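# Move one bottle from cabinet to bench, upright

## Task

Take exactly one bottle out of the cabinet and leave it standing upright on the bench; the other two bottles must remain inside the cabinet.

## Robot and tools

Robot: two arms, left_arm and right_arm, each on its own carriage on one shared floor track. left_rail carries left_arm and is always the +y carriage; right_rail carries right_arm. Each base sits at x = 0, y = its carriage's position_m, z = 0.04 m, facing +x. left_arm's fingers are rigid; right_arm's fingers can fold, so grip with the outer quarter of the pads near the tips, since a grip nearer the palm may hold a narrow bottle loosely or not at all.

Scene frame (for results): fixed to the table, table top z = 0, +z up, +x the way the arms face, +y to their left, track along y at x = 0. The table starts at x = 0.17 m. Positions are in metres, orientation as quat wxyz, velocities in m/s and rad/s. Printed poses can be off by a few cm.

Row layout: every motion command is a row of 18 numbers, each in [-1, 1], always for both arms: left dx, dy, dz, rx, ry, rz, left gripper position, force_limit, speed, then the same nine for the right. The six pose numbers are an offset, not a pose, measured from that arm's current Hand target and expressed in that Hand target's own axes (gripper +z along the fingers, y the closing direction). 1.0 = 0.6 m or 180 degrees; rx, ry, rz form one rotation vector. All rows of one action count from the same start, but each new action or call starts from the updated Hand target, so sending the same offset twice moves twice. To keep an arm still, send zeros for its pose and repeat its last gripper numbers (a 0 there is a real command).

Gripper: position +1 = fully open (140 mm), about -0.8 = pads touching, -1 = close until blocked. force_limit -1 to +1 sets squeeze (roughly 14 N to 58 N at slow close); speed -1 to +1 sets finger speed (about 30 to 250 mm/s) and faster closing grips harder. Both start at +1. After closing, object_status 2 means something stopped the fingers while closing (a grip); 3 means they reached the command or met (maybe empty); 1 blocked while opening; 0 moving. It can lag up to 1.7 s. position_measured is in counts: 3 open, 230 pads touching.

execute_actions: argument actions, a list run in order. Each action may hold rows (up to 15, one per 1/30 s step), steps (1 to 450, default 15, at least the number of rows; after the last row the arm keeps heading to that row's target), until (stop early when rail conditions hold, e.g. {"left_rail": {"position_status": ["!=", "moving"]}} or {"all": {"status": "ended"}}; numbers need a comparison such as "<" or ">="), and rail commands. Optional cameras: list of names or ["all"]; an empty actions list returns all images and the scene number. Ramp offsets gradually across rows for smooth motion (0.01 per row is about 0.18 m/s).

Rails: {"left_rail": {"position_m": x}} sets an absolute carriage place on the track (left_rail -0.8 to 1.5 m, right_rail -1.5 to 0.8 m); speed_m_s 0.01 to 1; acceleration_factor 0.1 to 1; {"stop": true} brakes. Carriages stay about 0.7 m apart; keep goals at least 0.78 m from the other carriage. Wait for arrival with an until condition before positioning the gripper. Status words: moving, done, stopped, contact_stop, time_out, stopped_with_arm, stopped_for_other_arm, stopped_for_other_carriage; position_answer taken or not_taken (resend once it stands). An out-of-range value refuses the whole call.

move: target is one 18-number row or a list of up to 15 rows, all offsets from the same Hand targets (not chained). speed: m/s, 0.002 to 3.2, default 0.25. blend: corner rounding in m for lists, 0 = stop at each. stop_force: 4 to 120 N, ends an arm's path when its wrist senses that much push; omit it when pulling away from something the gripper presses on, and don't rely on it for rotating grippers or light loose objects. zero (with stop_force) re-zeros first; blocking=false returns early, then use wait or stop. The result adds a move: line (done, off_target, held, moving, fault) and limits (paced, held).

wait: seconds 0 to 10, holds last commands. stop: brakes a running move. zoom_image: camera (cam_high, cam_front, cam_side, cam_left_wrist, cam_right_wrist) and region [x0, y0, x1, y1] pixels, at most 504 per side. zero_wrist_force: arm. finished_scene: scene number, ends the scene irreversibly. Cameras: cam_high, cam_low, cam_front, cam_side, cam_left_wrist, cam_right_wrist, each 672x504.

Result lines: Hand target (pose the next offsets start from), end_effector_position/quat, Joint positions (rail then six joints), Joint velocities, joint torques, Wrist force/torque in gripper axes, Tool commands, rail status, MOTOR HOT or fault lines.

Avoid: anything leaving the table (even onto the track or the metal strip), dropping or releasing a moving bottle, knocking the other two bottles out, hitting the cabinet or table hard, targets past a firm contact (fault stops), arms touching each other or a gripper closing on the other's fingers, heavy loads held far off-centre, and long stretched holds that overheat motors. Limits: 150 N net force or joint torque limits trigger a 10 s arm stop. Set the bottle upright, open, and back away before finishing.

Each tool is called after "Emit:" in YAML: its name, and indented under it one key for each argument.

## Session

Emit:
execute_actions:
  actions: []

Emit:
zoom_image:
  camera: "cam_front"
  region: [100, 30, 540, 420]

Scene clock: 0.00 s.
left_arm: end_effector_position=(+0.3563, +1.0753, +0.5790) position_measured=3 object_status=3 end_effector_quat_wxyz=(+0.000, +0.000, +1.000, +0.000) | right_arm: end_effector_position=(+0.3563, -1.0343, +0.5790) position_measured=3 object_status=3 end_effector_quat_wxyz=(+0.000, +0.000, +1.000, +0.000)
Joint positions: left_arm=[0.997 -0.281 -2.157 1.821 -1.235 -1.571 -0.28] | right_arm=[-1.113 -0.281 -2.157 1.821 -1.235 -1.571 -0.28]
Joint velocities: within noise
Joint torques (N m): no reading
Wrist force (N): no reading
Wrist torque (N m): no reading
Wrist force, peak (N): no reading
Hand target: left_arm +0.3563, +1.0753, +0.5790; +0.000, +0.000, +1.000, +0.000 | right_arm +0.3563, -1.0343, +0.5790; +0.000, +0.000, +1.000, +0.000
Tool commands: left_gripper/position=+1.0 left_gripper/force_limit=+1.0 left_gripper/speed=+1.0 right_gripper/position=+1.0 right_gripper/force_limit=+1.0 right_gripper/speed=+1.0
left_rail: position_m=0.997 position_status=done
right_rail: position_m=-1.113 position_status=done

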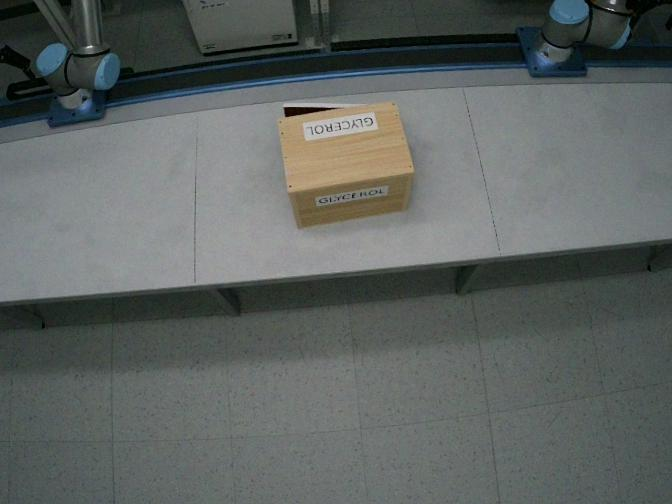

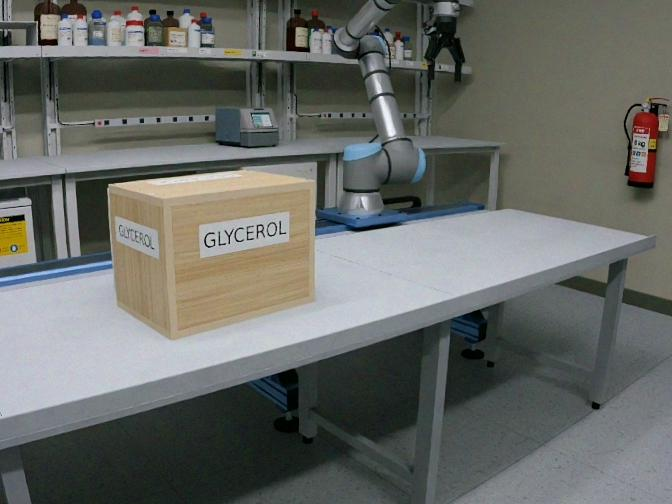

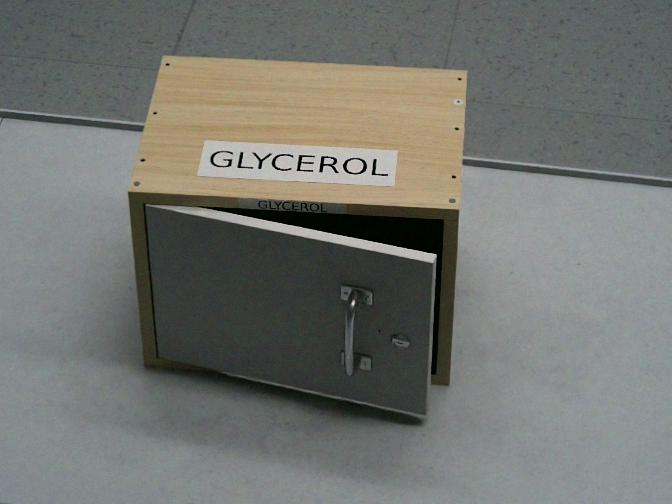

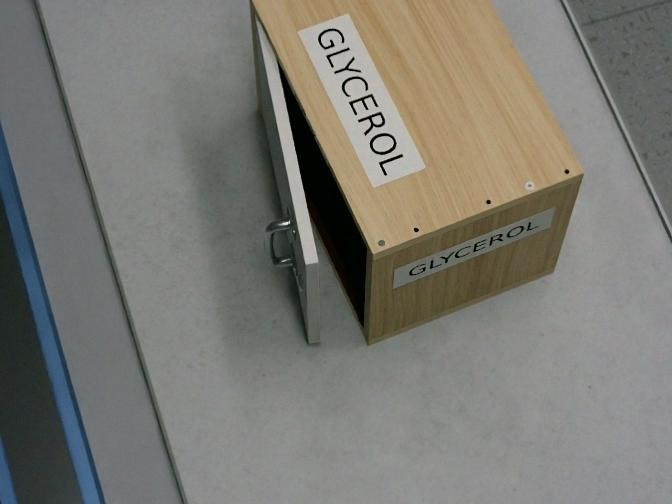

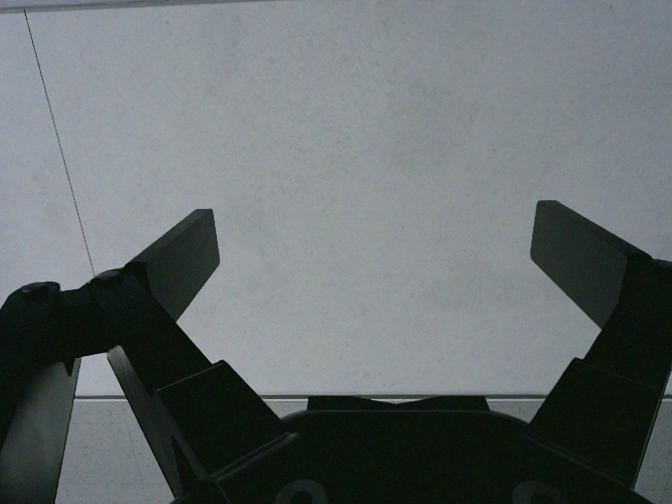

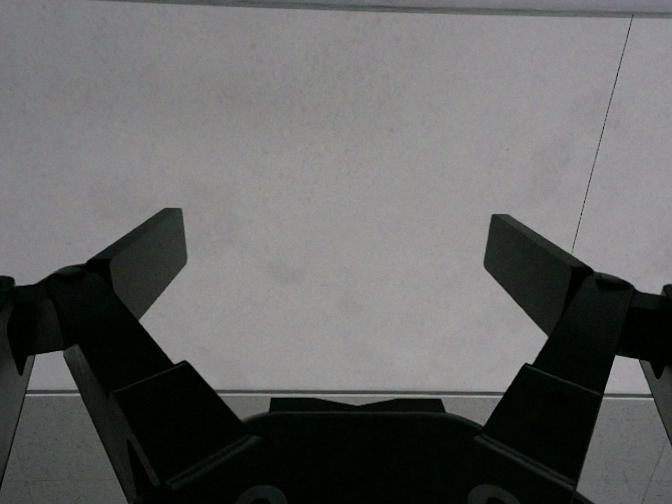

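Scaled by 1.145.

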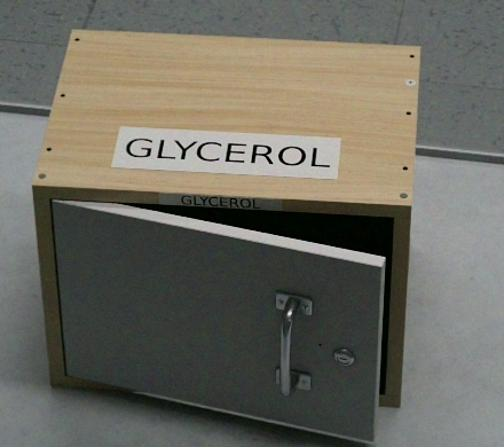

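Emit:
move:
  target:
    - [0, -0.25, 0.02, 0, 0, 0, 0.0, 0, 0, 0.0605, 0.4523, 0.1317, 0, 0, 0, 1, 1, 1]
    - [0, -0.5, 0.042, 0, 0, 0, 0.0, 0, 0, 0.1105, 0.869, 0.265, -0.1092, 0.0096, 0.1559, 1, 1, 1]
    - [0, -0.75, 0.062, 0, 0, 0, 0.0, 0, 0, 0.1272, 0.919, 0.465, -0.3277, 0.0287, 0.4678, 1, 1, 1]
    - [0, -0.929, 0.083, 0, 0, 0, 0.0, 0, 0, 0.1438, 0.919, 0.6317, -0.5461, 0.0478, 0.7797, 1, 1, 1]
  speed: 0.5
  blend: 0.03

Emit:
move:
  target:
    - [0.2605, -0.613, 0.3483, 0.3078, 0.0655, -0.5332, 0.0, 0, 0, 0, 0, 0, 0, 0, 0, 1, 1, 1]
    - [0.1397, -0.9222, 0.62, 0.4397, 0.0935, -0.7617, 0.0, 0, 0, 0, 0, 0, 0, 0, 0, 1, 1, 1]
  speed: 0.4
  blend: 0.03
  cameras: ["all"]

Scene clock: 77.90 s.
left_arm: end_effector_position=(+0.3563, +0.5179, +0.5292) position_measured=129 object_status=3 end_effector_quat_wxyz=(+0.000, +0.000, +1.000, +0.000) | right_arm: end_effector_position=(+0.2701, -0.4829, +0.1999) position_measured=3 object_status=3 end_effector_quat_wxyz=(-0.050, +0.816, +0.074, +0.571)
Joint positions: left_arm=[0.997 -1.227 -1.765 1.681 -1.487 -1.571 -1.227] | right_arm=[-1.113 1.341 -1.102 2.333 -3.63 -2.612 3.81]
Joint torques (N m): left_arm=[-15.71 -22.01 -62.19 -5.9 1.81 -2.14] | right_arm=[9.9 -78.84 -31.45 -1.73 -4.74 3.87]
Wrist force (N): left_arm=[0.8 0.7 -0.5] | right_arm=[0.0 -1.0 0.5]
Wrist torque (N m): left_arm=[0.17 -0.22 0.09] | right_arm=[-0.39 -0.39 0.00]
Wrist force, peak (N): left_arm=[0.1 2.0 -0.4] | right_arm=[2.0 3.2 0.3]
Hand target: left_arm +0.3563, +0.5179, +0.5292; +0.000, +0.000, +1.000, +0.000 | right_arm +0.2701, -0.4829, +0.2000; -0.050, +0.816, +0.074, +0.571
Off the commanded pose: left_arm 0.000 m, 0 deg | right_arm 0.000 m, 0 deg.
left_rail: position_m=0.997 position_status=done
right_rail: position_m=-1.113 position_status=done
move: done

Scene clock: 82.23 s.
left_arm: end_effector_position=(+0.2726, -0.0354, +0.1572) position_measured=129 object_status=3 end_effector_quat_wxyz=(+0.104, +0.847, -0.181, +0.489) | right_arm: end_effector_position=(+0.2701, -0.4829, +0.2000) position_measured=3 object_status=3 end_effector_quat_wxyz=(-0.050, +0.816, +0.074, +0.571)
Joint positions: left_arm=[0.997 -1.759 -0.886 1.691 -2.753 -0.568 -4.272] | right_arm=[-1.113 1.341 -1.102 2.333 -3.63 -2.612 3.81]
Joint torques (N m): left_arm=[22.6 -86.79 -46.21 -2.35 4.85 -2.77] | right_arm=[12.82 -75.43 -31.31 -1.69 -4.76 3.69]
Wrist force (N): left_arm=[0.9 1.0 0.4] | right_arm=[0.0 -0.6 0.3]
Wrist torque (N m): left_arm=[0.39 -0.29 0.05] | right_arm=[-0.29 -0.40 0.01]
Wrist force, peak (N): left_arm=[0.0 2.6 2.1] | right_arm=[0.0 -0.9 1.0]
Hand target: left_arm +0.2726, -0.0354, +0.1572; +0.104, +0.847, -0.180, +0.489 | right_arm +0.2701, -0.4829, +0.2000; -0.050, +0.816, +0.074, +0.571
Off the commanded pose: left_arm 0.000 m, 0 deg | right_arm 0.000 m, 0 deg.
left_rail: position_m=0.997 position_status=done
right_rail: position_m=-1.113 position_status=done
move: done

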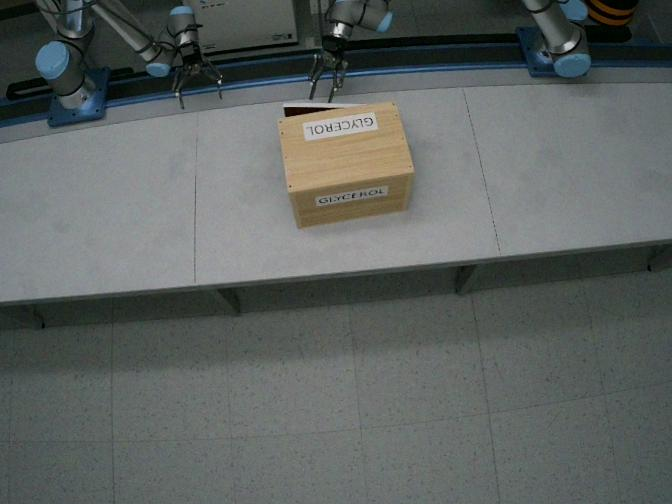

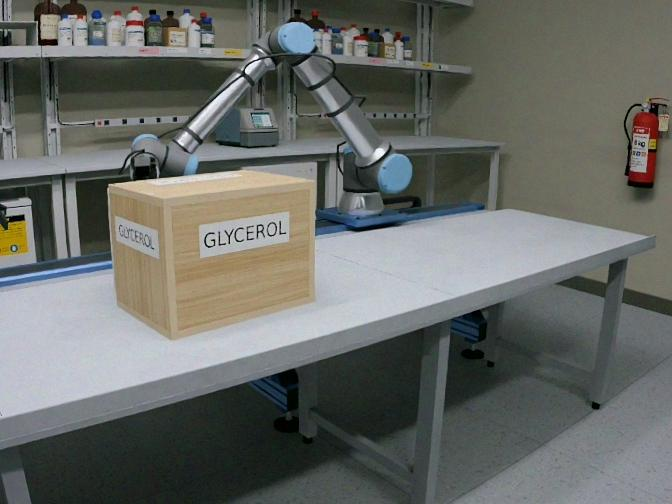

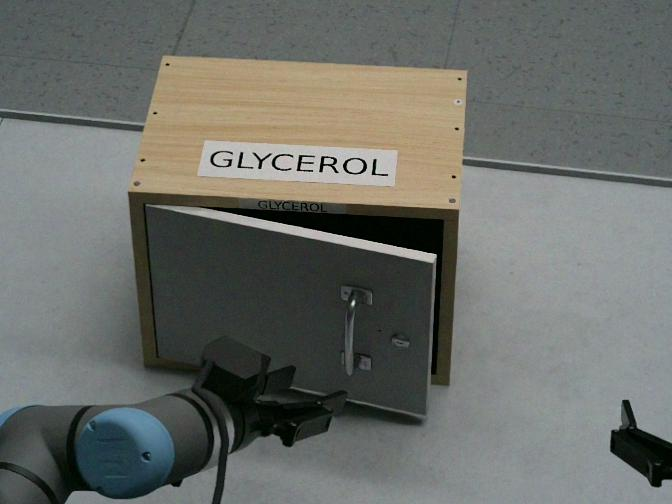

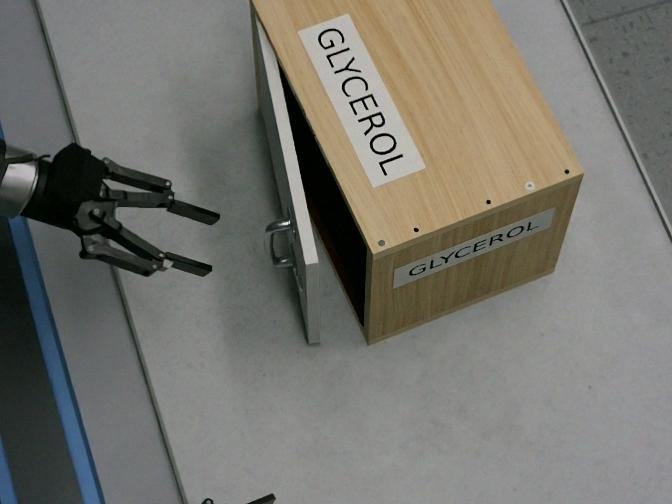

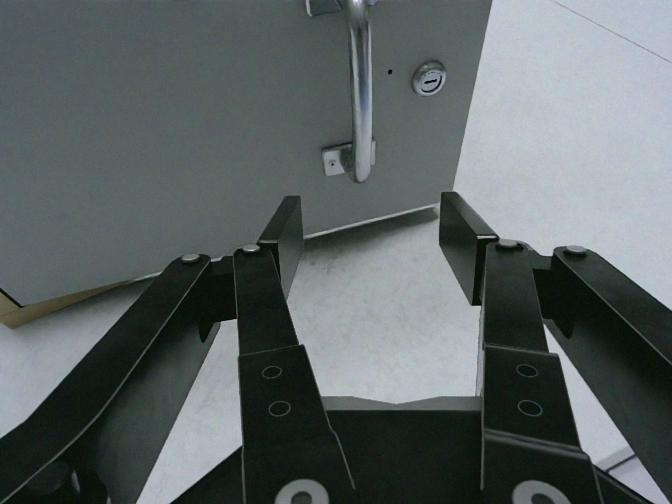

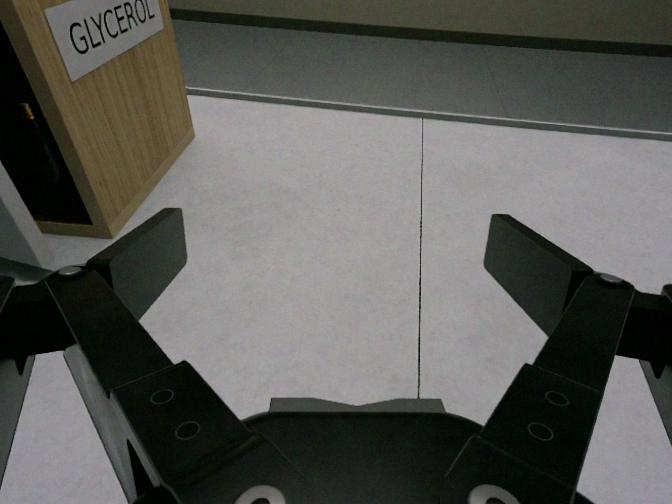

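Emit:
move:
  target: [0.0733, -0.006, 0.127, 0, 0, 0, 0.0, 0, 0, 0, 0, 0, 0, 0, 0, 1, 1, 1]
  speed: 0.15
  stop_force: 15
  cameras: ["cam_left_wrist", "cam_side"]

Emit:
zoom_image:
  camera: "cam_left_wrist"
  region: [250, 150, 500, 350]

Scene clock: 100.20 s.
left_arm: end_effector_position=(+0.3544, -0.0680, +0.1572) position_measured=129 object_status=3 end_effector_quat_wxyz=(+0.104, +0.847, -0.180, +0.489) | right_arm: end_effector_position=(+0.2701, -0.4829, +0.2000) position_measured=3 object_status=3 end_effector_quat_wxyz=(-0.050, +0.816, +0.074, +0.571)
Joint positions: left_arm=[0.997 -1.666 -0.82 1.592 -2.848 -0.608 -4.12] | right_arm=[-1.113 1.341 -1.102 2.333 -3.63 -2.612 3.81]
Joint torques (N m): left_arm=[23.03 -94.61 -48.36 -6.32 0.34 2.59] | right_arm=[12.35 -76.07 -29.38 -2.12 -4.79 3.55]
Wrist force (N): left_arm=[0.3 0.8 0.1] | right_arm=[-0.1 -0.7 0.6]
Wrist torque (N m): left_arm=[0.34 -0.09 -0.06] | right_arm=[-0.33 -0.37 0.01]
Wrist force, peak (N): left_arm=[1.5 0.9 1.5] | right_arm=[0.0 -1.0 0.7]
Hand target: left_arm +0.3544, -0.0680, +0.1572; +0.104, +0.847, -0.180, +0.489 | right_arm +0.2701, -0.4829, +0.2000; -0.050, +0.816, +0.074, +0.571
Off the commanded pose: left_arm 0.000 m, 0 deg | right_arm 0.000 m, 0 deg.
left_rail: position_m=0.997 position_status=done
right_rail: position_m=-1.113 position_status=done
move: done
Images, in order (width x height): cam_side 672x504, cam_left_wrist 672x504.

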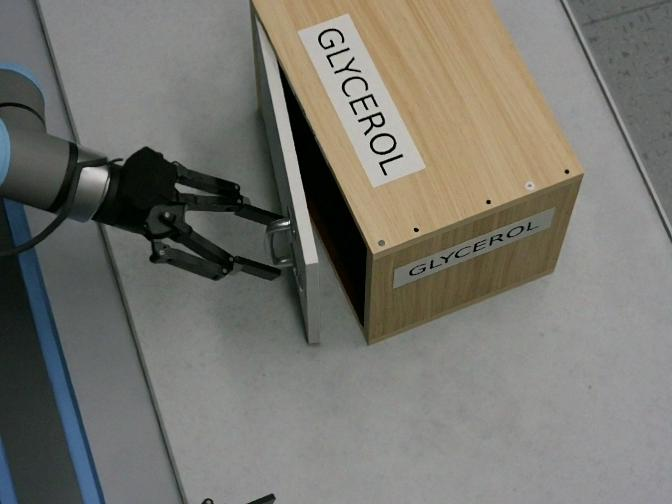

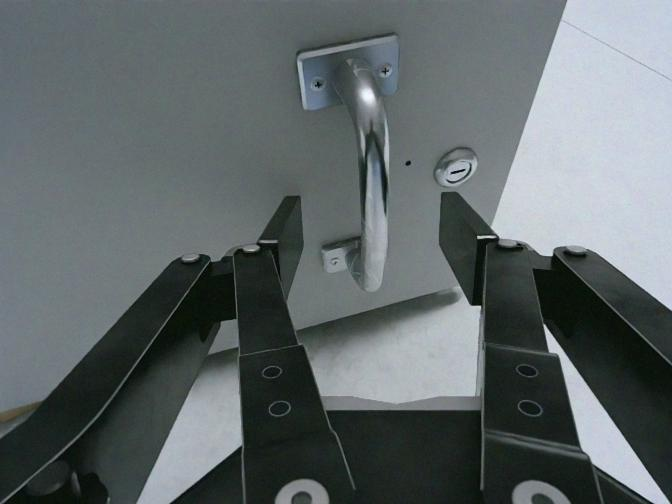

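Scaled by 2.016.

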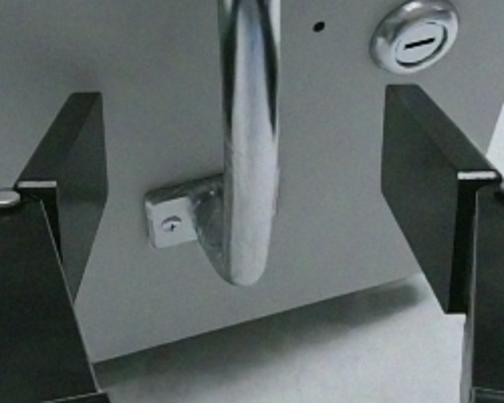

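Emit:
execute_actions:
  actions:
    - {"rows": [[0,0.0008,0,0,0,0,-1,-1,-1, 0,0,0,0,0,0,1,1,1]], "steps": 75}
    - {"rows": [[0,0,0,0,0,0,-0.97,0.2,-1, 0,0,0,0,0,0,1,1,1]], "steps": 25}
  cameras: ["cam_left_wrist"]

Scene clock: 109.17 s.
left_arm: end_effector_position=(+0.3542, -0.0684, +0.1572) position_measured=215 object_status=2 end_effector_quat_wxyz=(+0.104, +0.847, -0.181, +0.489) | right_arm: end_effector_position=(+0.2701, -0.4829, +0.2000) position_measured=3 object_status=3 end_effector_quat_wxyz=(-0.050, +0.816, +0.074, +0.571)
Joint positions: left_arm=[0.997 -1.666 -0.819 1.591 -2.847 -0.608 -4.12] | right_arm=[-1.113 1.341 -1.102 2.333 -3.63 -2.612 3.81]
Joint torques (N m): left_arm=[38.52 -107.91 -24.92 -2.59 6.8 -2.14] | right_arm=[9.51 -75.66 -30.92 -1.15 -4.75 3.69]
Wrist force (N): left_arm=[-0.3 18.8 1.5] | right_arm=[0.1 -0.7 0.4]
Wrist torque (N m): left_arm=[0.14 -0.13 -0.09] | right_arm=[-0.32 -0.41 0.01]
Wrist force, peak (N): left_arm=[-0.3 18.8 1.5] | right_arm=[-0.4 -1.1 0.4]
Hand target: left_arm +0.3542, -0.0684, +0.1572; +0.104, +0.847, -0.180, +0.489 | right_arm +0.2701, -0.4829, +0.2000; -0.050, +0.816, +0.074, +0.571
Off the commanded pose: left_arm 0.000 m, 0 deg | right_arm 0.000 m, 0 deg.
left_rail: position_m=0.997 position_status=done
right_rail: position_m=-1.113 position_status=done
Images, in order (width x height): cam_left_wrist 672x504.

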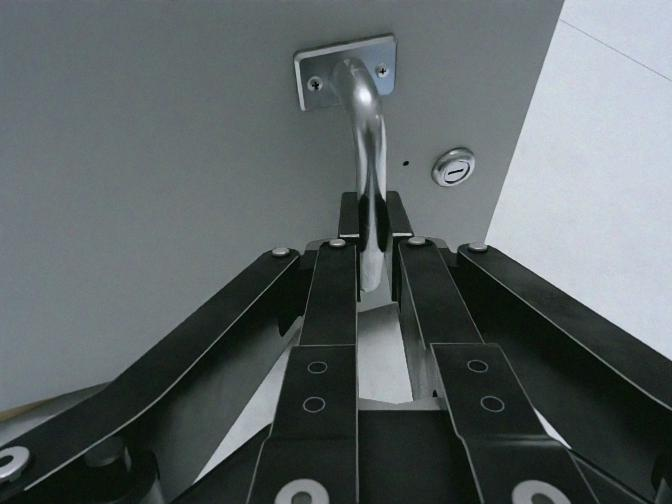

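Emit:
move:
  target:
    - [-0.02098, 0.00223, -0.03602, -0.02406, 0, 0.01389, -0.97, 0.2, -1, 0, 0, 0, 0, 0, 0, 1, 1, 1]
    - [-0.04196, 0.00003, -0.072, -0.04811, 0, 0.02778, -0.97, 0.2, -1, 0, 0, 0, 0, 0, 0, 1, 1, 1]
    - [-0.06274, -0.00582, -0.10769, -0.07217, 0, 0.04167, -0.97, 0.2, -1, 0, 0, 0, 0, 0, 0, 1, 1, 1]
    - [-0.08306, -0.01527, -0.14288, -0.09622, 0, 0.05556, -0.97, 0.2, -1, 0, 0, 0, 0, 0, 0, 1, 1, 1]
    - [-0.10303, -0.0282, -0.17714, -0.12028, 0, 0.06944, -0.97, 0.2, -1, 0, 0, 0, 0, 0, 0, 1, 1, 1]
    - [-0.12236, -0.04453, -0.21027, -0.14433, 0, 0.08333, -0.97, 0.2, -1, 0, 0, 0, 0, 0, 0, 1, 1, 1]
    - [-0.14091, -0.06415, -0.24206, -0.16839, 0, 0.09722, -0.97, 0.2, -1, 0, 0, 0, 0, 0, 0, 1, 1, 1]
  speed: 0.12
  blend: 0.005
  stop_force: 60
  cameras: ["cam_front", "cam_left_wrist"]

Scene clock: 141.03 s.
left_arm: end_effector_position=(+0.2164, +0.0352, +0.1566) position_measured=215 object_status=2 end_effector_quat_wxyz=(+0.246, +0.754, -0.427, +0.435) | right_arm: end_effector_position=(+0.2701, -0.4829, +0.2000) position_measured=3 object_status=3 end_effector_quat_wxyz=(-0.050, +0.816, +0.074, +0.571)
Joint positions: left_arm=[0.997 -1.727 -0.983 2.046 -3.559 -0.982 -3.538] | right_arm=[-1.113 1.341 -1.102 2.333 -3.63 -2.612 3.81]
Joint torques (N m): left_arm=[34.5 -100.87 -16.81 -6.53 3.45 2.84] | right_arm=[8.86 -73.74 -30.22 -1.63 -4.81 3.09]
Wrist force (N): left_arm=[-1.1 13.0 6.8] | right_arm=[0.2 -0.6 0.5]
Wrist torque (N m): left_arm=[0.01 -0.03 0.06] | right_arm=[-0.29 -0.44 0.00]
Wrist force, peak (N): left_arm=[-0.4 19.4 1.9] | right_arm=[0.0 -0.9 0.9]
Hand target: left_arm +0.2164, +0.0352, +0.1566; +0.246, +0.754, -0.427, +0.435 | right_arm +0.2701, -0.4829, +0.2000; -0.050, +0.816, +0.074, +0.571
Off the commanded pose: left_arm 0.000 m, 0 deg | right_arm 0.000 m, 0 deg.
left_rail: position_m=0.997 position_status=done
right_rail: position_m=-1.113 position_status=done
move: done
Images, in order (width x height): cam_front 672x504, cam_left_wrist 672x504.

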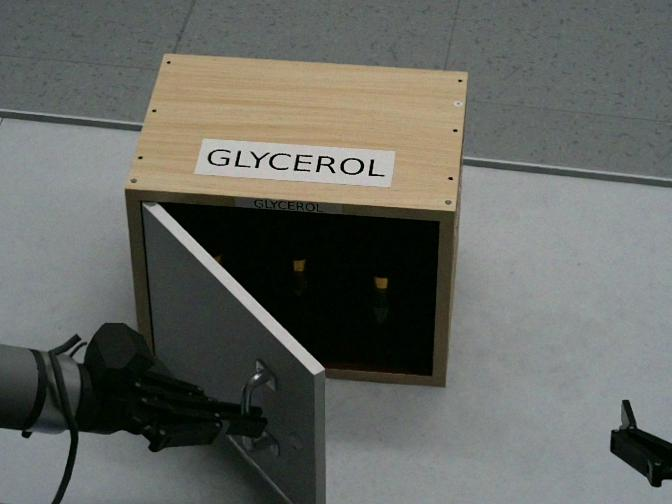

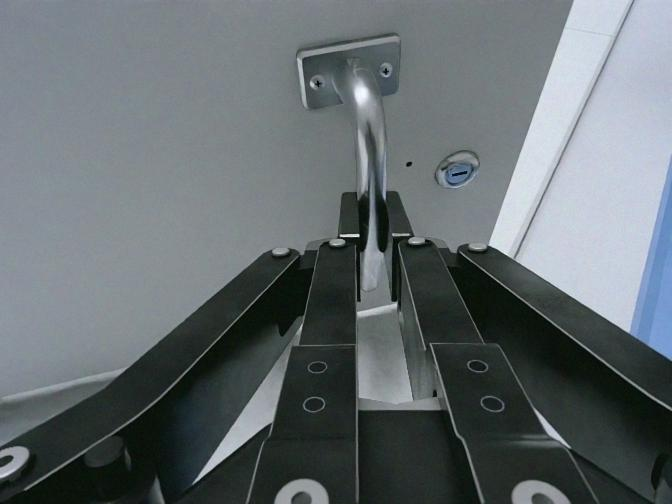

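Emit:
move:
  target:
    - [-0.02515, 0.00128, -0.04324, -0.02887, 0, 0.01667, -0.97, 0.2, -1, 0, 0, 0, 0, 0, 0, 1, 1, 1]
    - [-0.05021, -0.00298, -0.0863, -0.05773, 0, 0.03333, -0.97, 0.2, -1, 0, 0, 0, 0, 0, 0, 1, 1, 1]
    - [-0.07491, -0.01245, -0.12876, -0.0866, 0, 0.05, -0.97, 0.2, -1, 0, 0, 0, 0, 0, 0, 1, 1, 1]
    - [-0.09899, -0.02697, -0.17014, -0.11547, 0, 0.06667, -0.97, 0.2, -1, 0, 0, 0, 0, 0, 0, 1, 1, 1]
    - [-0.12217, -0.04645, -0.20996, -0.14433, 0, 0.08333, -0.97, 0.2, -1, 0, 0, 0, 0, 0, 0, 1, 1, 1]
    - [-0.14422, -0.07062, -0.24781, -0.1732, 0, 0.1, -0.97, 0.2, -1, 0, 0, 0, 0, 0, 0, 1, 1, 1]
    - [-0.16501, -0.09923, -0.28316, -0.20207, 0, 0.11667, -0.97, 0.2, -1, 0, 0, 0, 0, 0, 0, 1, 1, 1]
    - [-0.1842, -0.132, -0.31574, -0.23093, 0, 0.13333, -0.97, 0.2, -1, 0, 0, 0, 0, 0, 0, 1, 1, 1]
  speed: 0.12
  blend: 0.005
  stop_force: 60
  cameras: ["cam_front"]

Scene clock: 170.47 s.
left_arm: end_effector_position=(+0.1715, +0.2641, +0.1557) position_measured=215 object_status=2 end_effector_quat_wxyz=(-0.402, -0.515, +0.696, -0.297) | right_arm: end_effector_position=(+0.2701, -0.4829, +0.2000) position_measured=3 object_status=3 end_effector_quat_wxyz=(-0.050, +0.816, +0.074, +0.571)
Joint positions: left_arm=[0.997 -1.393 -1.127 2.412 -3.851 -1.978 -2.89] | right_arm=[-1.113 1.341 -1.102 2.333 -3.63 -2.612 3.81]
Joint torques (N m): left_arm=[7.96 -72.58 -20.72 -1.93 -10.2 2.26] | right_arm=[9.62 -76.67 -29.87 -2.01 -4.45 2.99]
Wrist force (N): left_arm=[0.2 -20.9 0.3] | right_arm=[0.2 -0.8 0.8]
Wrist torque (N m): left_arm=[0.09 -0.06 0.22] | right_arm=[-0.34 -0.44 0.01]
Wrist force, peak (N): left_arm=[-0.5 -24.9 2.1] | right_arm=[0.4 -1.1 0.4]
Hand target: left_arm +0.1715, +0.2641, +0.1557; -0.402, -0.515, +0.696, -0.297 | right_arm +0.2701, -0.4829, +0.2000; -0.050, +0.816, +0.074, +0.571
Off the commanded pose: left_arm 0.000 m, 0 deg | right_arm 0.000 m, 0 deg.
left_rail: position_m=0.997 position_status=done
right_rail: position_m=-1.113 position_status=done
move: done
Images, in order (width x height): cam_front 672x504.

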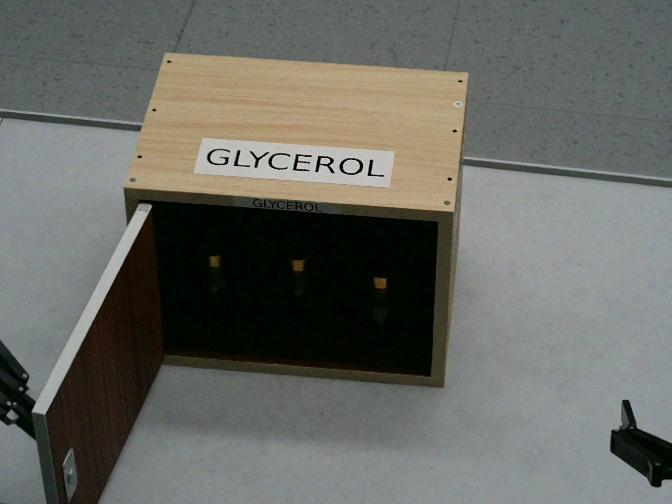

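Emit:
execute_actions:
  actions:
    - {"right_rail": {"position_m": -0.78, "speed_m_s": 1.0, "acceleration_factor": 1.0}, "steps": 90, "until": {"right_rail": {"position_status": ["!=", "moving"]}}}

Emit:
move:
  target: [0, -0.001, 0, 0, 0, 0, -0.97, 0.2, -1, -0.0584, -0.0535, 0.2295, 0, 0, 0, 0.25, 0, 0]
  speed: 0.25
  cameras: ["cam_right_wrist", "cam_side"]

Emit:
zoom_image:
  camera: "cam_right_wrist"
  region: [150, 60, 550, 300]

Scene clock: 181.03 s.
left_arm: end_effector_position=(+0.1715, +0.2641, +0.1557) position_measured=215 object_status=2 end_effector_quat_wxyz=(-0.402, -0.515, +0.696, -0.297) | right_arm: end_effector_position=(+0.2701, -0.1500, +0.2000) position_measured=3 object_status=3 end_effector_quat_wxyz=(-0.050, +0.816, +0.074, +0.571)
Joint positions: left_arm=[0.997 -1.393 -1.127 2.412 -3.851 -1.978 -2.89] | right_arm=[-0.78 1.341 -1.102 2.333 -3.629 -2.612 3.81]
Joint torques (N m): left_arm=[2.13 -59.75 -21.39 -3.22 -9.21 2.38] | right_arm=[-1.72 -49.43 -12.36 -3.51 -1.82 2.76]
Wrist force (N): left_arm=[-0.3 -20.7 -0.6] | right_arm=[0.1 -0.9 0.4]
Wrist torque (N m): left_arm=[0.08 -0.07 0.21] | right_arm=[-0.35 -0.42 0.01]
Wrist force, peak (N): left_arm=[-0.2 -21.0 -0.5] | right_arm=[0.3 -2.7 0.7]
Hand target: left_arm +0.1715, +0.2641, +0.1557; -0.402, -0.515, +0.696, -0.297 | right_arm +0.2701, -0.1501, +0.2000; -0.050, +0.816, +0.074, +0.571
Tool commands: left_gripper/position=-0.97 left_gripper/force_limit=+0.2 left_gripper/speed=-1.0 right_gripper/position=+1.0 right_gripper/force_limit=+1.0 right_gripper/speed=+1.0
Off the commanded pose: left_arm 0.000 m, 0 deg | right_arm 0.000 m, 0 deg.
left_rail: position_m=0.997 position_status=done
right_rail: position_m=-0.780 position_status=done

Scene clock: 182.23 s.
left_arm: end_effector_position=(+0.1720, +0.2639, +0.1557) position_measured=215 object_status=2 end_effector_quat_wxyz=(-0.402, -0.515, +0.696, -0.297) | right_arm: end_effector_position=(+0.3799, -0.0979, +0.1199) position_measured=98 object_status=3 end_effector_quat_wxyz=(-0.050, +0.816, +0.074, +0.571)
Joint positions: left_arm=[0.997 -1.392 -1.127 2.412 -3.85 -1.979 -2.889] | right_arm=[-0.78 1.187 -0.874 2.191 -3.858 -2.491 3.637]
Joint torques (N m): left_arm=[19.86 -46.85 -27.24 -2.58 -0.92 2.15] | right_arm=[-13.35 -48.32 -25.25 -6.97 2.01 -3.61]
Wrist force (N): left_arm=[-1.1 -1.5 -1.2] | right_arm=[0.6 -0.7 0.1]
Wrist torque (N m): left_arm=[-0.19 0.06 0.28] | right_arm=[-0.31 -0.56 0.27]
Wrist force, peak (N): left_arm=[-0.5 -20.8 -0.4] | right_arm=[-0.4 -1.1 2.6]
Hand target: left_arm +0.1721, +0.2639, +0.1557; -0.402, -0.515, +0.696, -0.297 | right_arm +0.3800, -0.0978, +0.1199; -0.050, +0.816, +0.074, +0.571
Off the commanded pose: left_arm 0.000 m, 0 deg | right_arm 0.000 m, 0 deg.
left_rail: position_m=0.997 position_status=done
right_rail: position_m=-0.780 position_status=done
move: done
Images, in order (width x height): cam_side 672x504, cam_right_wrist 672x504.

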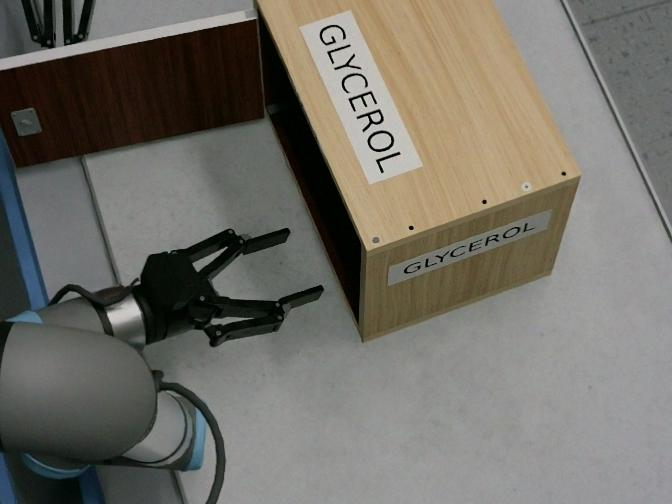

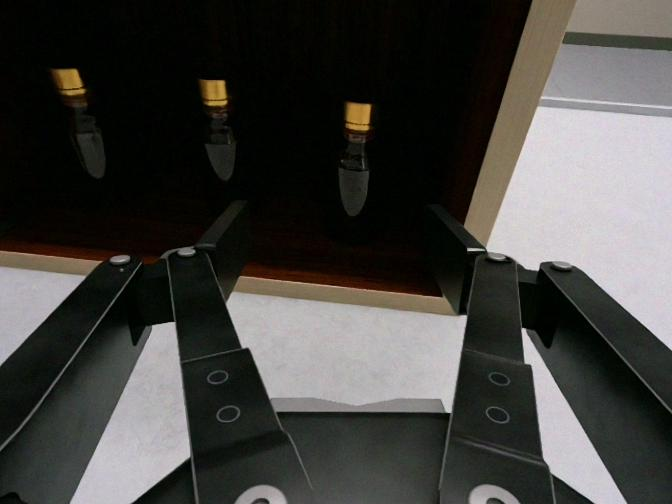

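Scaled by 1.260.

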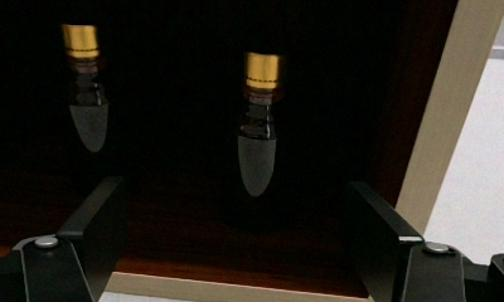

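Emit:
move:
  target:
    - [0, 0, 0, 0, 0, 0, -0.97, 0.2, -1, -0.0605, 0.0275, 0.0968, 0, 0, 0, 0.25, 0, 0]
    - [0, 0, 0, 0, 0, 0, -0.97, 0.2, -1, -0.0092, 0.0275, 0.2377, 0, 0, 0, 0.25, 0, 0]
  speed: [0.15, 0.12]
  blend: [0.01, 0]
  stop_force: 20
  cameras: ["cam_right_wrist", "cam_side"]

Emit:
zoom_image:
  camera: "cam_right_wrist"
  region: [200, 30, 500, 350]

Scene clock: 202.50 s.
left_arm: end_effector_position=(+0.1721, +0.2639, +0.1557) position_measured=215 object_status=2 end_effector_quat_wxyz=(-0.402, -0.515, +0.696, -0.297) | right_arm: end_effector_position=(+0.5130, -0.0908, +0.0660) position_measured=98 object_status=3 end_effector_quat_wxyz=(-0.050, +0.816, +0.074, +0.571)
Joint positions: left_arm=[0.997 -1.392 -1.127 2.412 -3.85 -1.979 -2.889] | right_arm=[-0.78 1.002 -0.739 2.08 -3.991 -2.332 3.493]
Joint torques (N m): left_arm=[16.79 -54.74 -10.05 -5.16 -3.64 2.21] | right_arm=[-19.08 -58.6 -31.13 -1.42 2.61 -3.64]
Wrist force (N): left_arm=[-0.7 -5.7 4.6] | right_arm=[-5.8 -1.0 -14.8]
Wrist torque (N m): left_arm=[-0.27 0.12 0.27] | right_arm=[-1.42 0.03 0.72]
Wrist force, peak (N): left_arm=[-0.5 -6.0 4.6] | right_arm=[-7.0 -1.3 -24.2]
Hand target: left_arm +0.1721, +0.2639, +0.1557; -0.402, -0.515, +0.696, -0.297 | right_arm +0.5130, -0.0908, +0.0660; -0.050, +0.816, +0.074, +0.571
Off the commanded pose: left_arm 0.000 m, 0 deg | right_arm 0.000 m, 0 deg.
left_rail: position_m=0.997 position_status=done
right_rail: position_m=-0.780 position_status=done
move: done
Images, in order (width x height): cam_side 672x504, cam_right_wrist 672x504.

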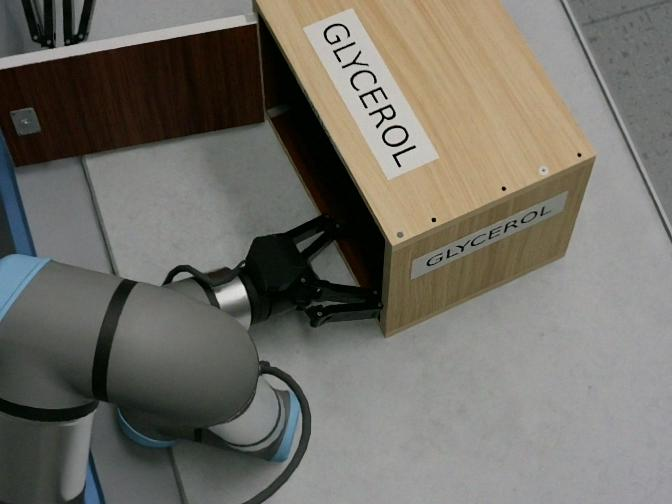

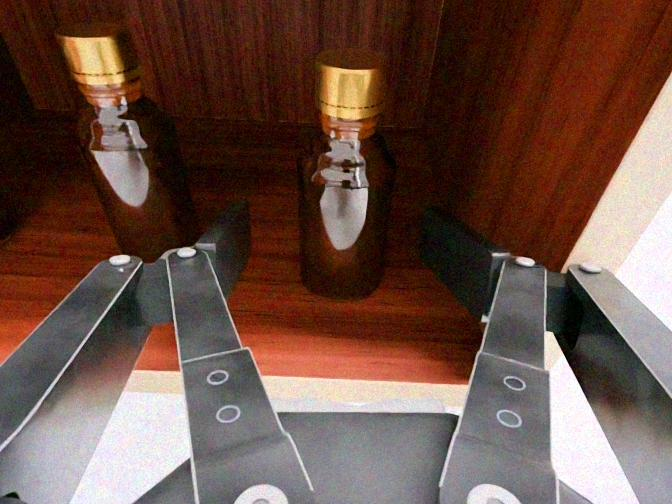

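Scaled by 1.575.

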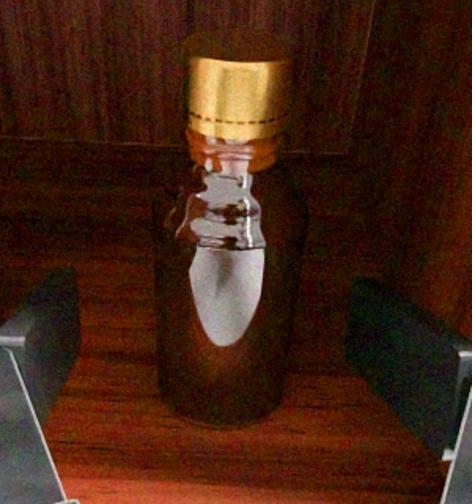

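Emit:
move:
  target: [0, 0, 0, 0, 0, 0, -0.97, 0.2, -1, -0.057, 0, -0.1566, 0, 0, 0, 0.25, 0, 0]
  speed: 0.15
  cameras: ["cam_right_wrist", "cam_side", "cam_front", "cam_high"]

Emit:
zoom_image:
  camera: "cam_right_wrist"
  region: [60, 0, 560, 320]

Scene clock: 227.90 s.
left_arm: end_effector_position=(+0.1721, +0.2639, +0.1557) position_measured=215 object_status=2 end_effector_quat_wxyz=(-0.402, -0.515, +0.696, -0.297) | right_arm: end_effector_position=(+0.4494, -0.1023, +0.0659) position_measured=98 object_status=3 end_effector_quat_wxyz=(-0.050, +0.816, +0.074, +0.572)
Joint positions: left_arm=[0.997 -1.392 -1.127 2.412 -3.85 -1.979 -2.889] | right_arm=[-0.78 1.08 -0.755 2.142 -3.998 -2.4 3.547]
Joint torques (N m): left_arm=[0.12 -71.46 -9.52 -5.95 -3.84 2.35] | right_arm=[-10.53 -56.03 -22.39 -6.23 2.33 -3.71]
Wrist force (N): left_arm=[-0.4 -5.5 4.5] | right_arm=[0.0 -0.2 0.5]
Wrist torque (N m): left_arm=[-0.25 0.06 0.27] | right_arm=[-0.18 -0.43 0.26]
Wrist force, peak (N): left_arm=[-0.8 -5.8 4.8] | right_arm=[-5.8 -1.2 -15.5]
Hand target: left_arm +0.1721, +0.2639, +0.1557; -0.402, -0.515, +0.696, -0.297 | right_arm +0.4496, -0.1023, +0.0658; -0.050, +0.816, +0.074, +0.572 (not the last commanded pose)
Off the commanded pose: left_arm 0.000 m, 0 deg | right_arm 0.035 m, 0 deg.
left_rail: position_m=0.997 position_status=done
right_rail: position_m=-0.780 position_status=done
move: held (right_arm; a check stopped the path); limits=held
pose unreachable (right arm): on one or more control steps of this call, first in action 0 (counted from 0), this arm could not follow its commanded pose, so it was not sent that pose on those steps. It may still have moved: this result reports where it is.
cause: moving toward the commanded pose would bring a part of the arm (just beyond joint 5 (wrist 1)) too close to the robot's own body.
Images, in order (width x height): cam_high 672x504, cam_front 672x504, cam_side 672x504, cam_right_wrist 672x504.

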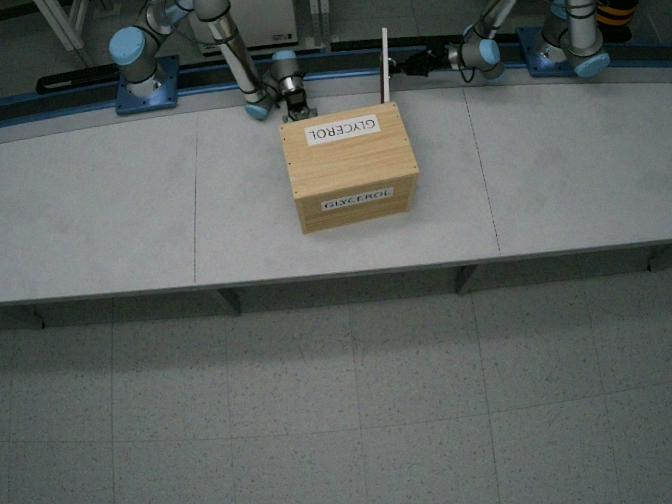

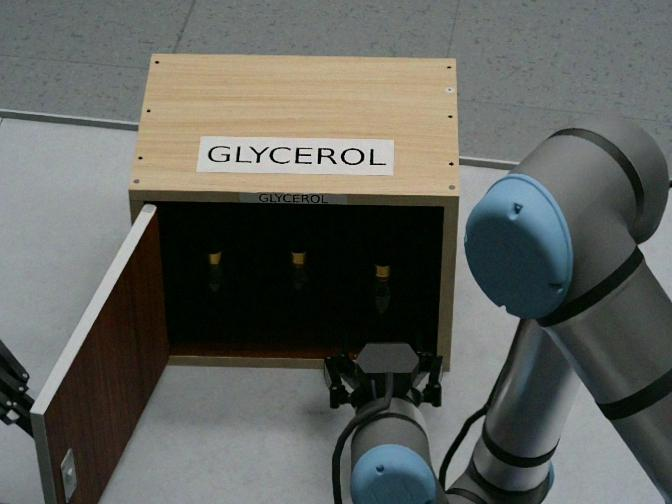

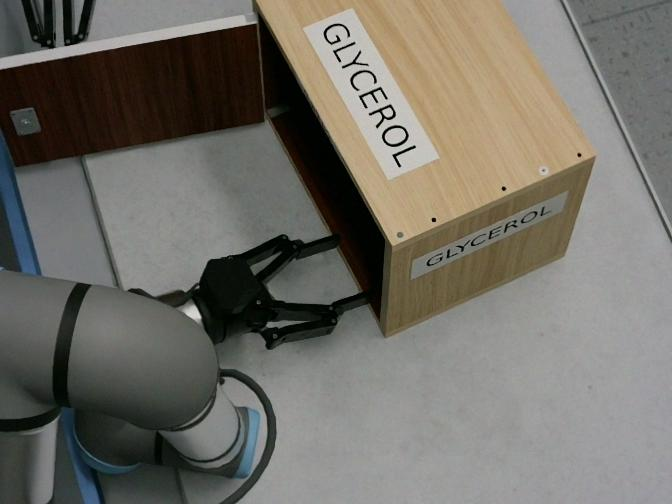

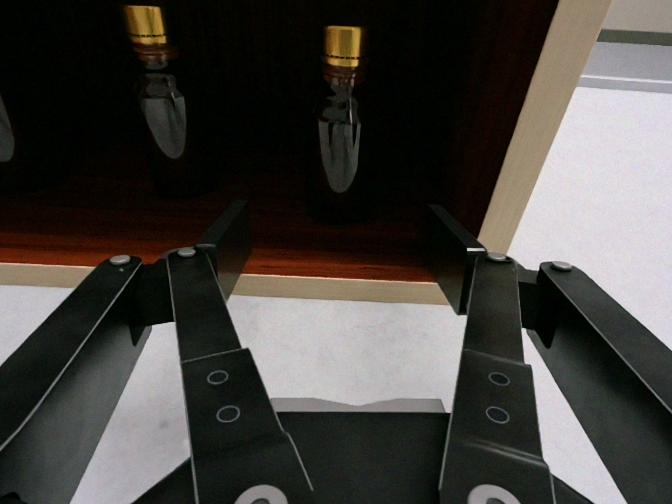

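Scaled by 1.008.

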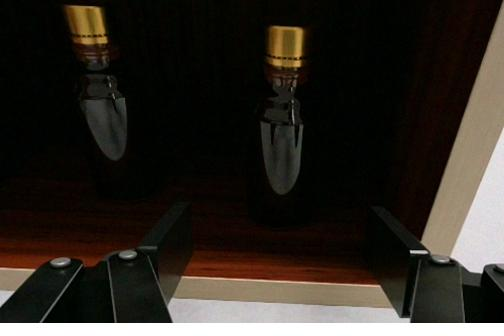

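Emit:
move:
  target:
    - [0, 0, 0, 0, 0, 0, -0.97, 0.2, -1, 0.0552, -0.0965, -0.092, -0.0209, 0, 0.0076, 0.0, 0, 0]
    - [0, 0, 0, 0, 0, 0, -0.97, 0.2, -1, 0.0062, -0.2182, 0.0169, -0.0418, 0, 0.0152, 0.0, 0, 0]
  speed: 0.15
  blend: [0.02, 0]
  cameras: ["cam_right_wrist", "cam_side"]

Emit:
zoom_image:
  camera: "cam_right_wrist"
  region: [150, 0, 550, 320]

Scene clock: 273.83 s.
left_arm: end_effector_position=(+0.1721, +0.2639, +0.1557) position_measured=215 object_status=2 end_effector_quat_wxyz=(-0.402, -0.515, +0.696, -0.297) | right_arm: end_effector_position=(+0.4370, +0.0284, +0.0656) position_measured=129 object_status=3 end_effector_quat_wxyz=(-0.010, +0.819, +0.017, +0.574)
Joint positions: left_arm=[0.997 -1.392 -1.127 2.412 -3.85 -1.979 -2.889] | right_arm=[-0.78 1.207 -0.699 1.846 -3.541 -2.616 3.815]
Joint torques (N m): left_arm=[-15.61 -72.26 -10.21 -6.06 -3.54 2.29] | right_arm=[12.58 -68.77 -33.08 -1.87 -5.28 4.62]
Wrist force (N): left_arm=[-0.5 -5.6 4.5] | right_arm=[-0.2 -0.1 0.7]
Wrist torque (N m): left_arm=[-0.27 0.06 0.27] | right_arm=[-0.18 -0.39 0.02]
Wrist force, peak (N): left_arm=[-0.6 -6.0 4.6] | right_arm=[-1.2 1.4 1.8]
Hand target: left_arm +0.1721, +0.2639, +0.1557; -0.402, -0.515, +0.696, -0.297 | right_arm +0.4370, +0.0285, +0.0655; -0.010, +0.819, +0.017, +0.574
Off the commanded pose: left_arm 0.000 m, 0 deg | right_arm 0.000 m, 0 deg.
left_rail: position_m=0.997 position_status=done
right_rail: position_m=-0.780 position_status=done
move: done
Images, in order (width x height): cam_side 672x504, cam_right_wrist 672x504.

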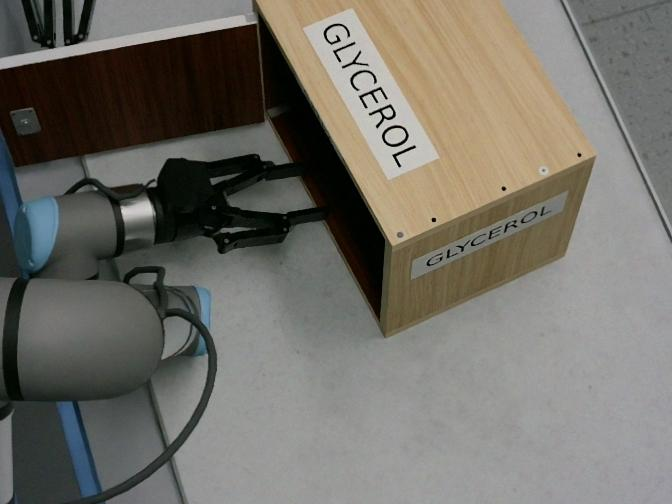

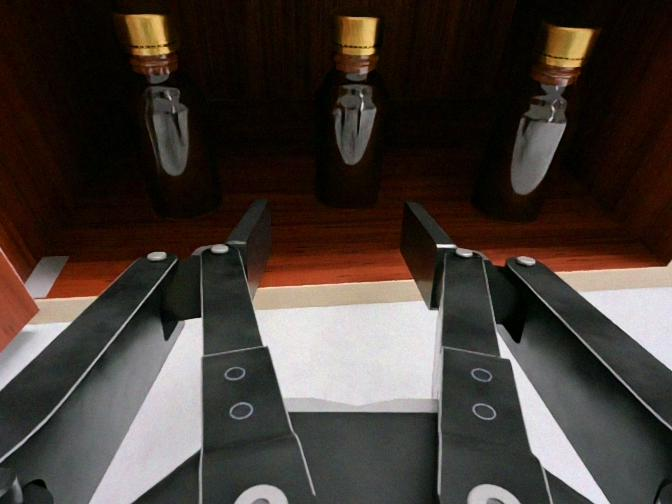

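Scaled by 1.260.

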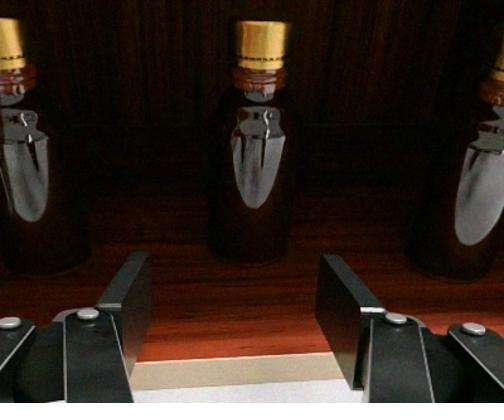

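Emit:
move:
  target: [0, 0, 0, 0, 0, 0, -0.97, 0.2, -1, 0.0573, 0.0157, 0.1574, 0, 0, 0, 0.0, 0, 0]
  speed: 0.1
  stop_force: 12
  cameras: ["cam_right_wrist", "cam_side"]

Emit:
zoom_image:
  camera: "cam_right_wrist"
  region: [200, 30, 500, 350]

Scene clock: 284.73 s.
left_arm: end_effector_position=(+0.1721, +0.2639, +0.1557) position_measured=215 object_status=2 end_effector_quat_wxyz=(-0.402, -0.515, +0.696, -0.297) | right_arm: end_effector_position=(+0.5378, +0.0230, +0.0656) position_measured=129 object_status=3 end_effector_quat_wxyz=(-0.010, +0.819, +0.017, +0.574)
Joint positions: left_arm=[0.997 -1.392 -1.127 2.412 -3.85 -1.979 -2.889] | right_arm=[-0.78 1.088 -0.666 1.786 -3.631 -2.524 3.676]
Joint torques (N m): left_arm=[-16.09 -71.59 -9.39 -6.02 -3.5 2.36] | right_arm=[-14.72 -68.01 -36.17 -6.8 1.37 -3.25]
Wrist force (N): left_arm=[-0.8 -5.4 4.5] | right_arm=[0.5 -0.5 0.3]
Wrist torque (N m): left_arm=[-0.21 0.13 0.27] | right_arm=[-0.24 -0.54 0.28]
Wrist force, peak (N): left_arm=[-0.7 -5.9 4.8] | right_arm=[0.6 0.0 2.0]
Hand target: left_arm +0.1721, +0.2639, +0.1557; -0.402, -0.515, +0.696, -0.297 | right_arm +0.5378, +0.0230, +0.0656; -0.010, +0.819, +0.017, +0.574
Off the commanded pose: left_arm 0.000 m, 0 deg | right_arm 0.000 m, 0 deg.
left_rail: position_m=0.997 position_status=done
right_rail: position_m=-0.780 position_status=done
move: done
Images, in order (width x height): cam_side 672x504, cam_right_wrist 672x504.

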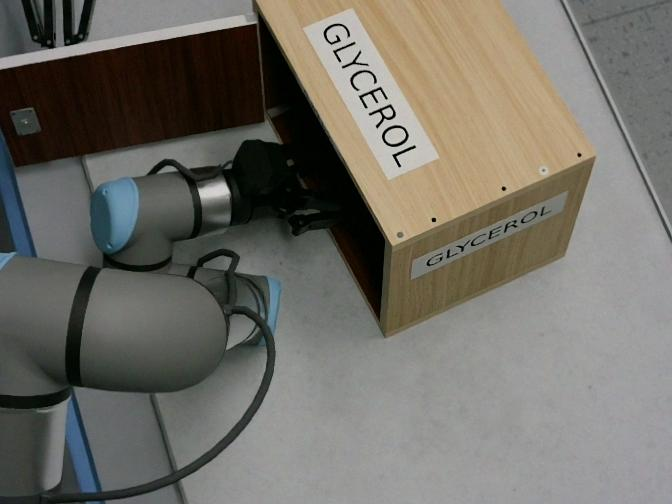

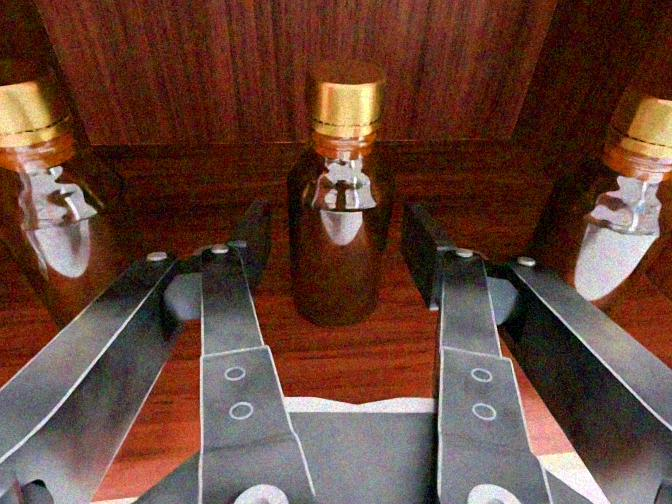

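Scaled by 1.575.

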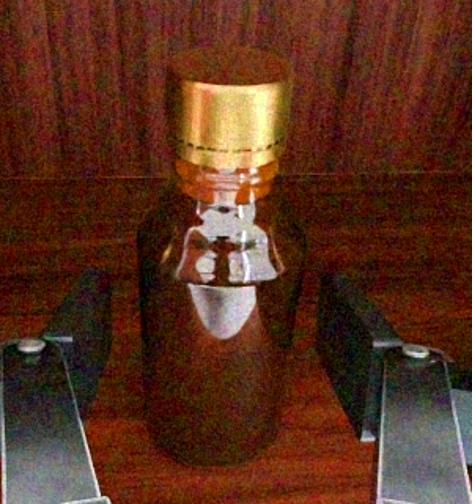

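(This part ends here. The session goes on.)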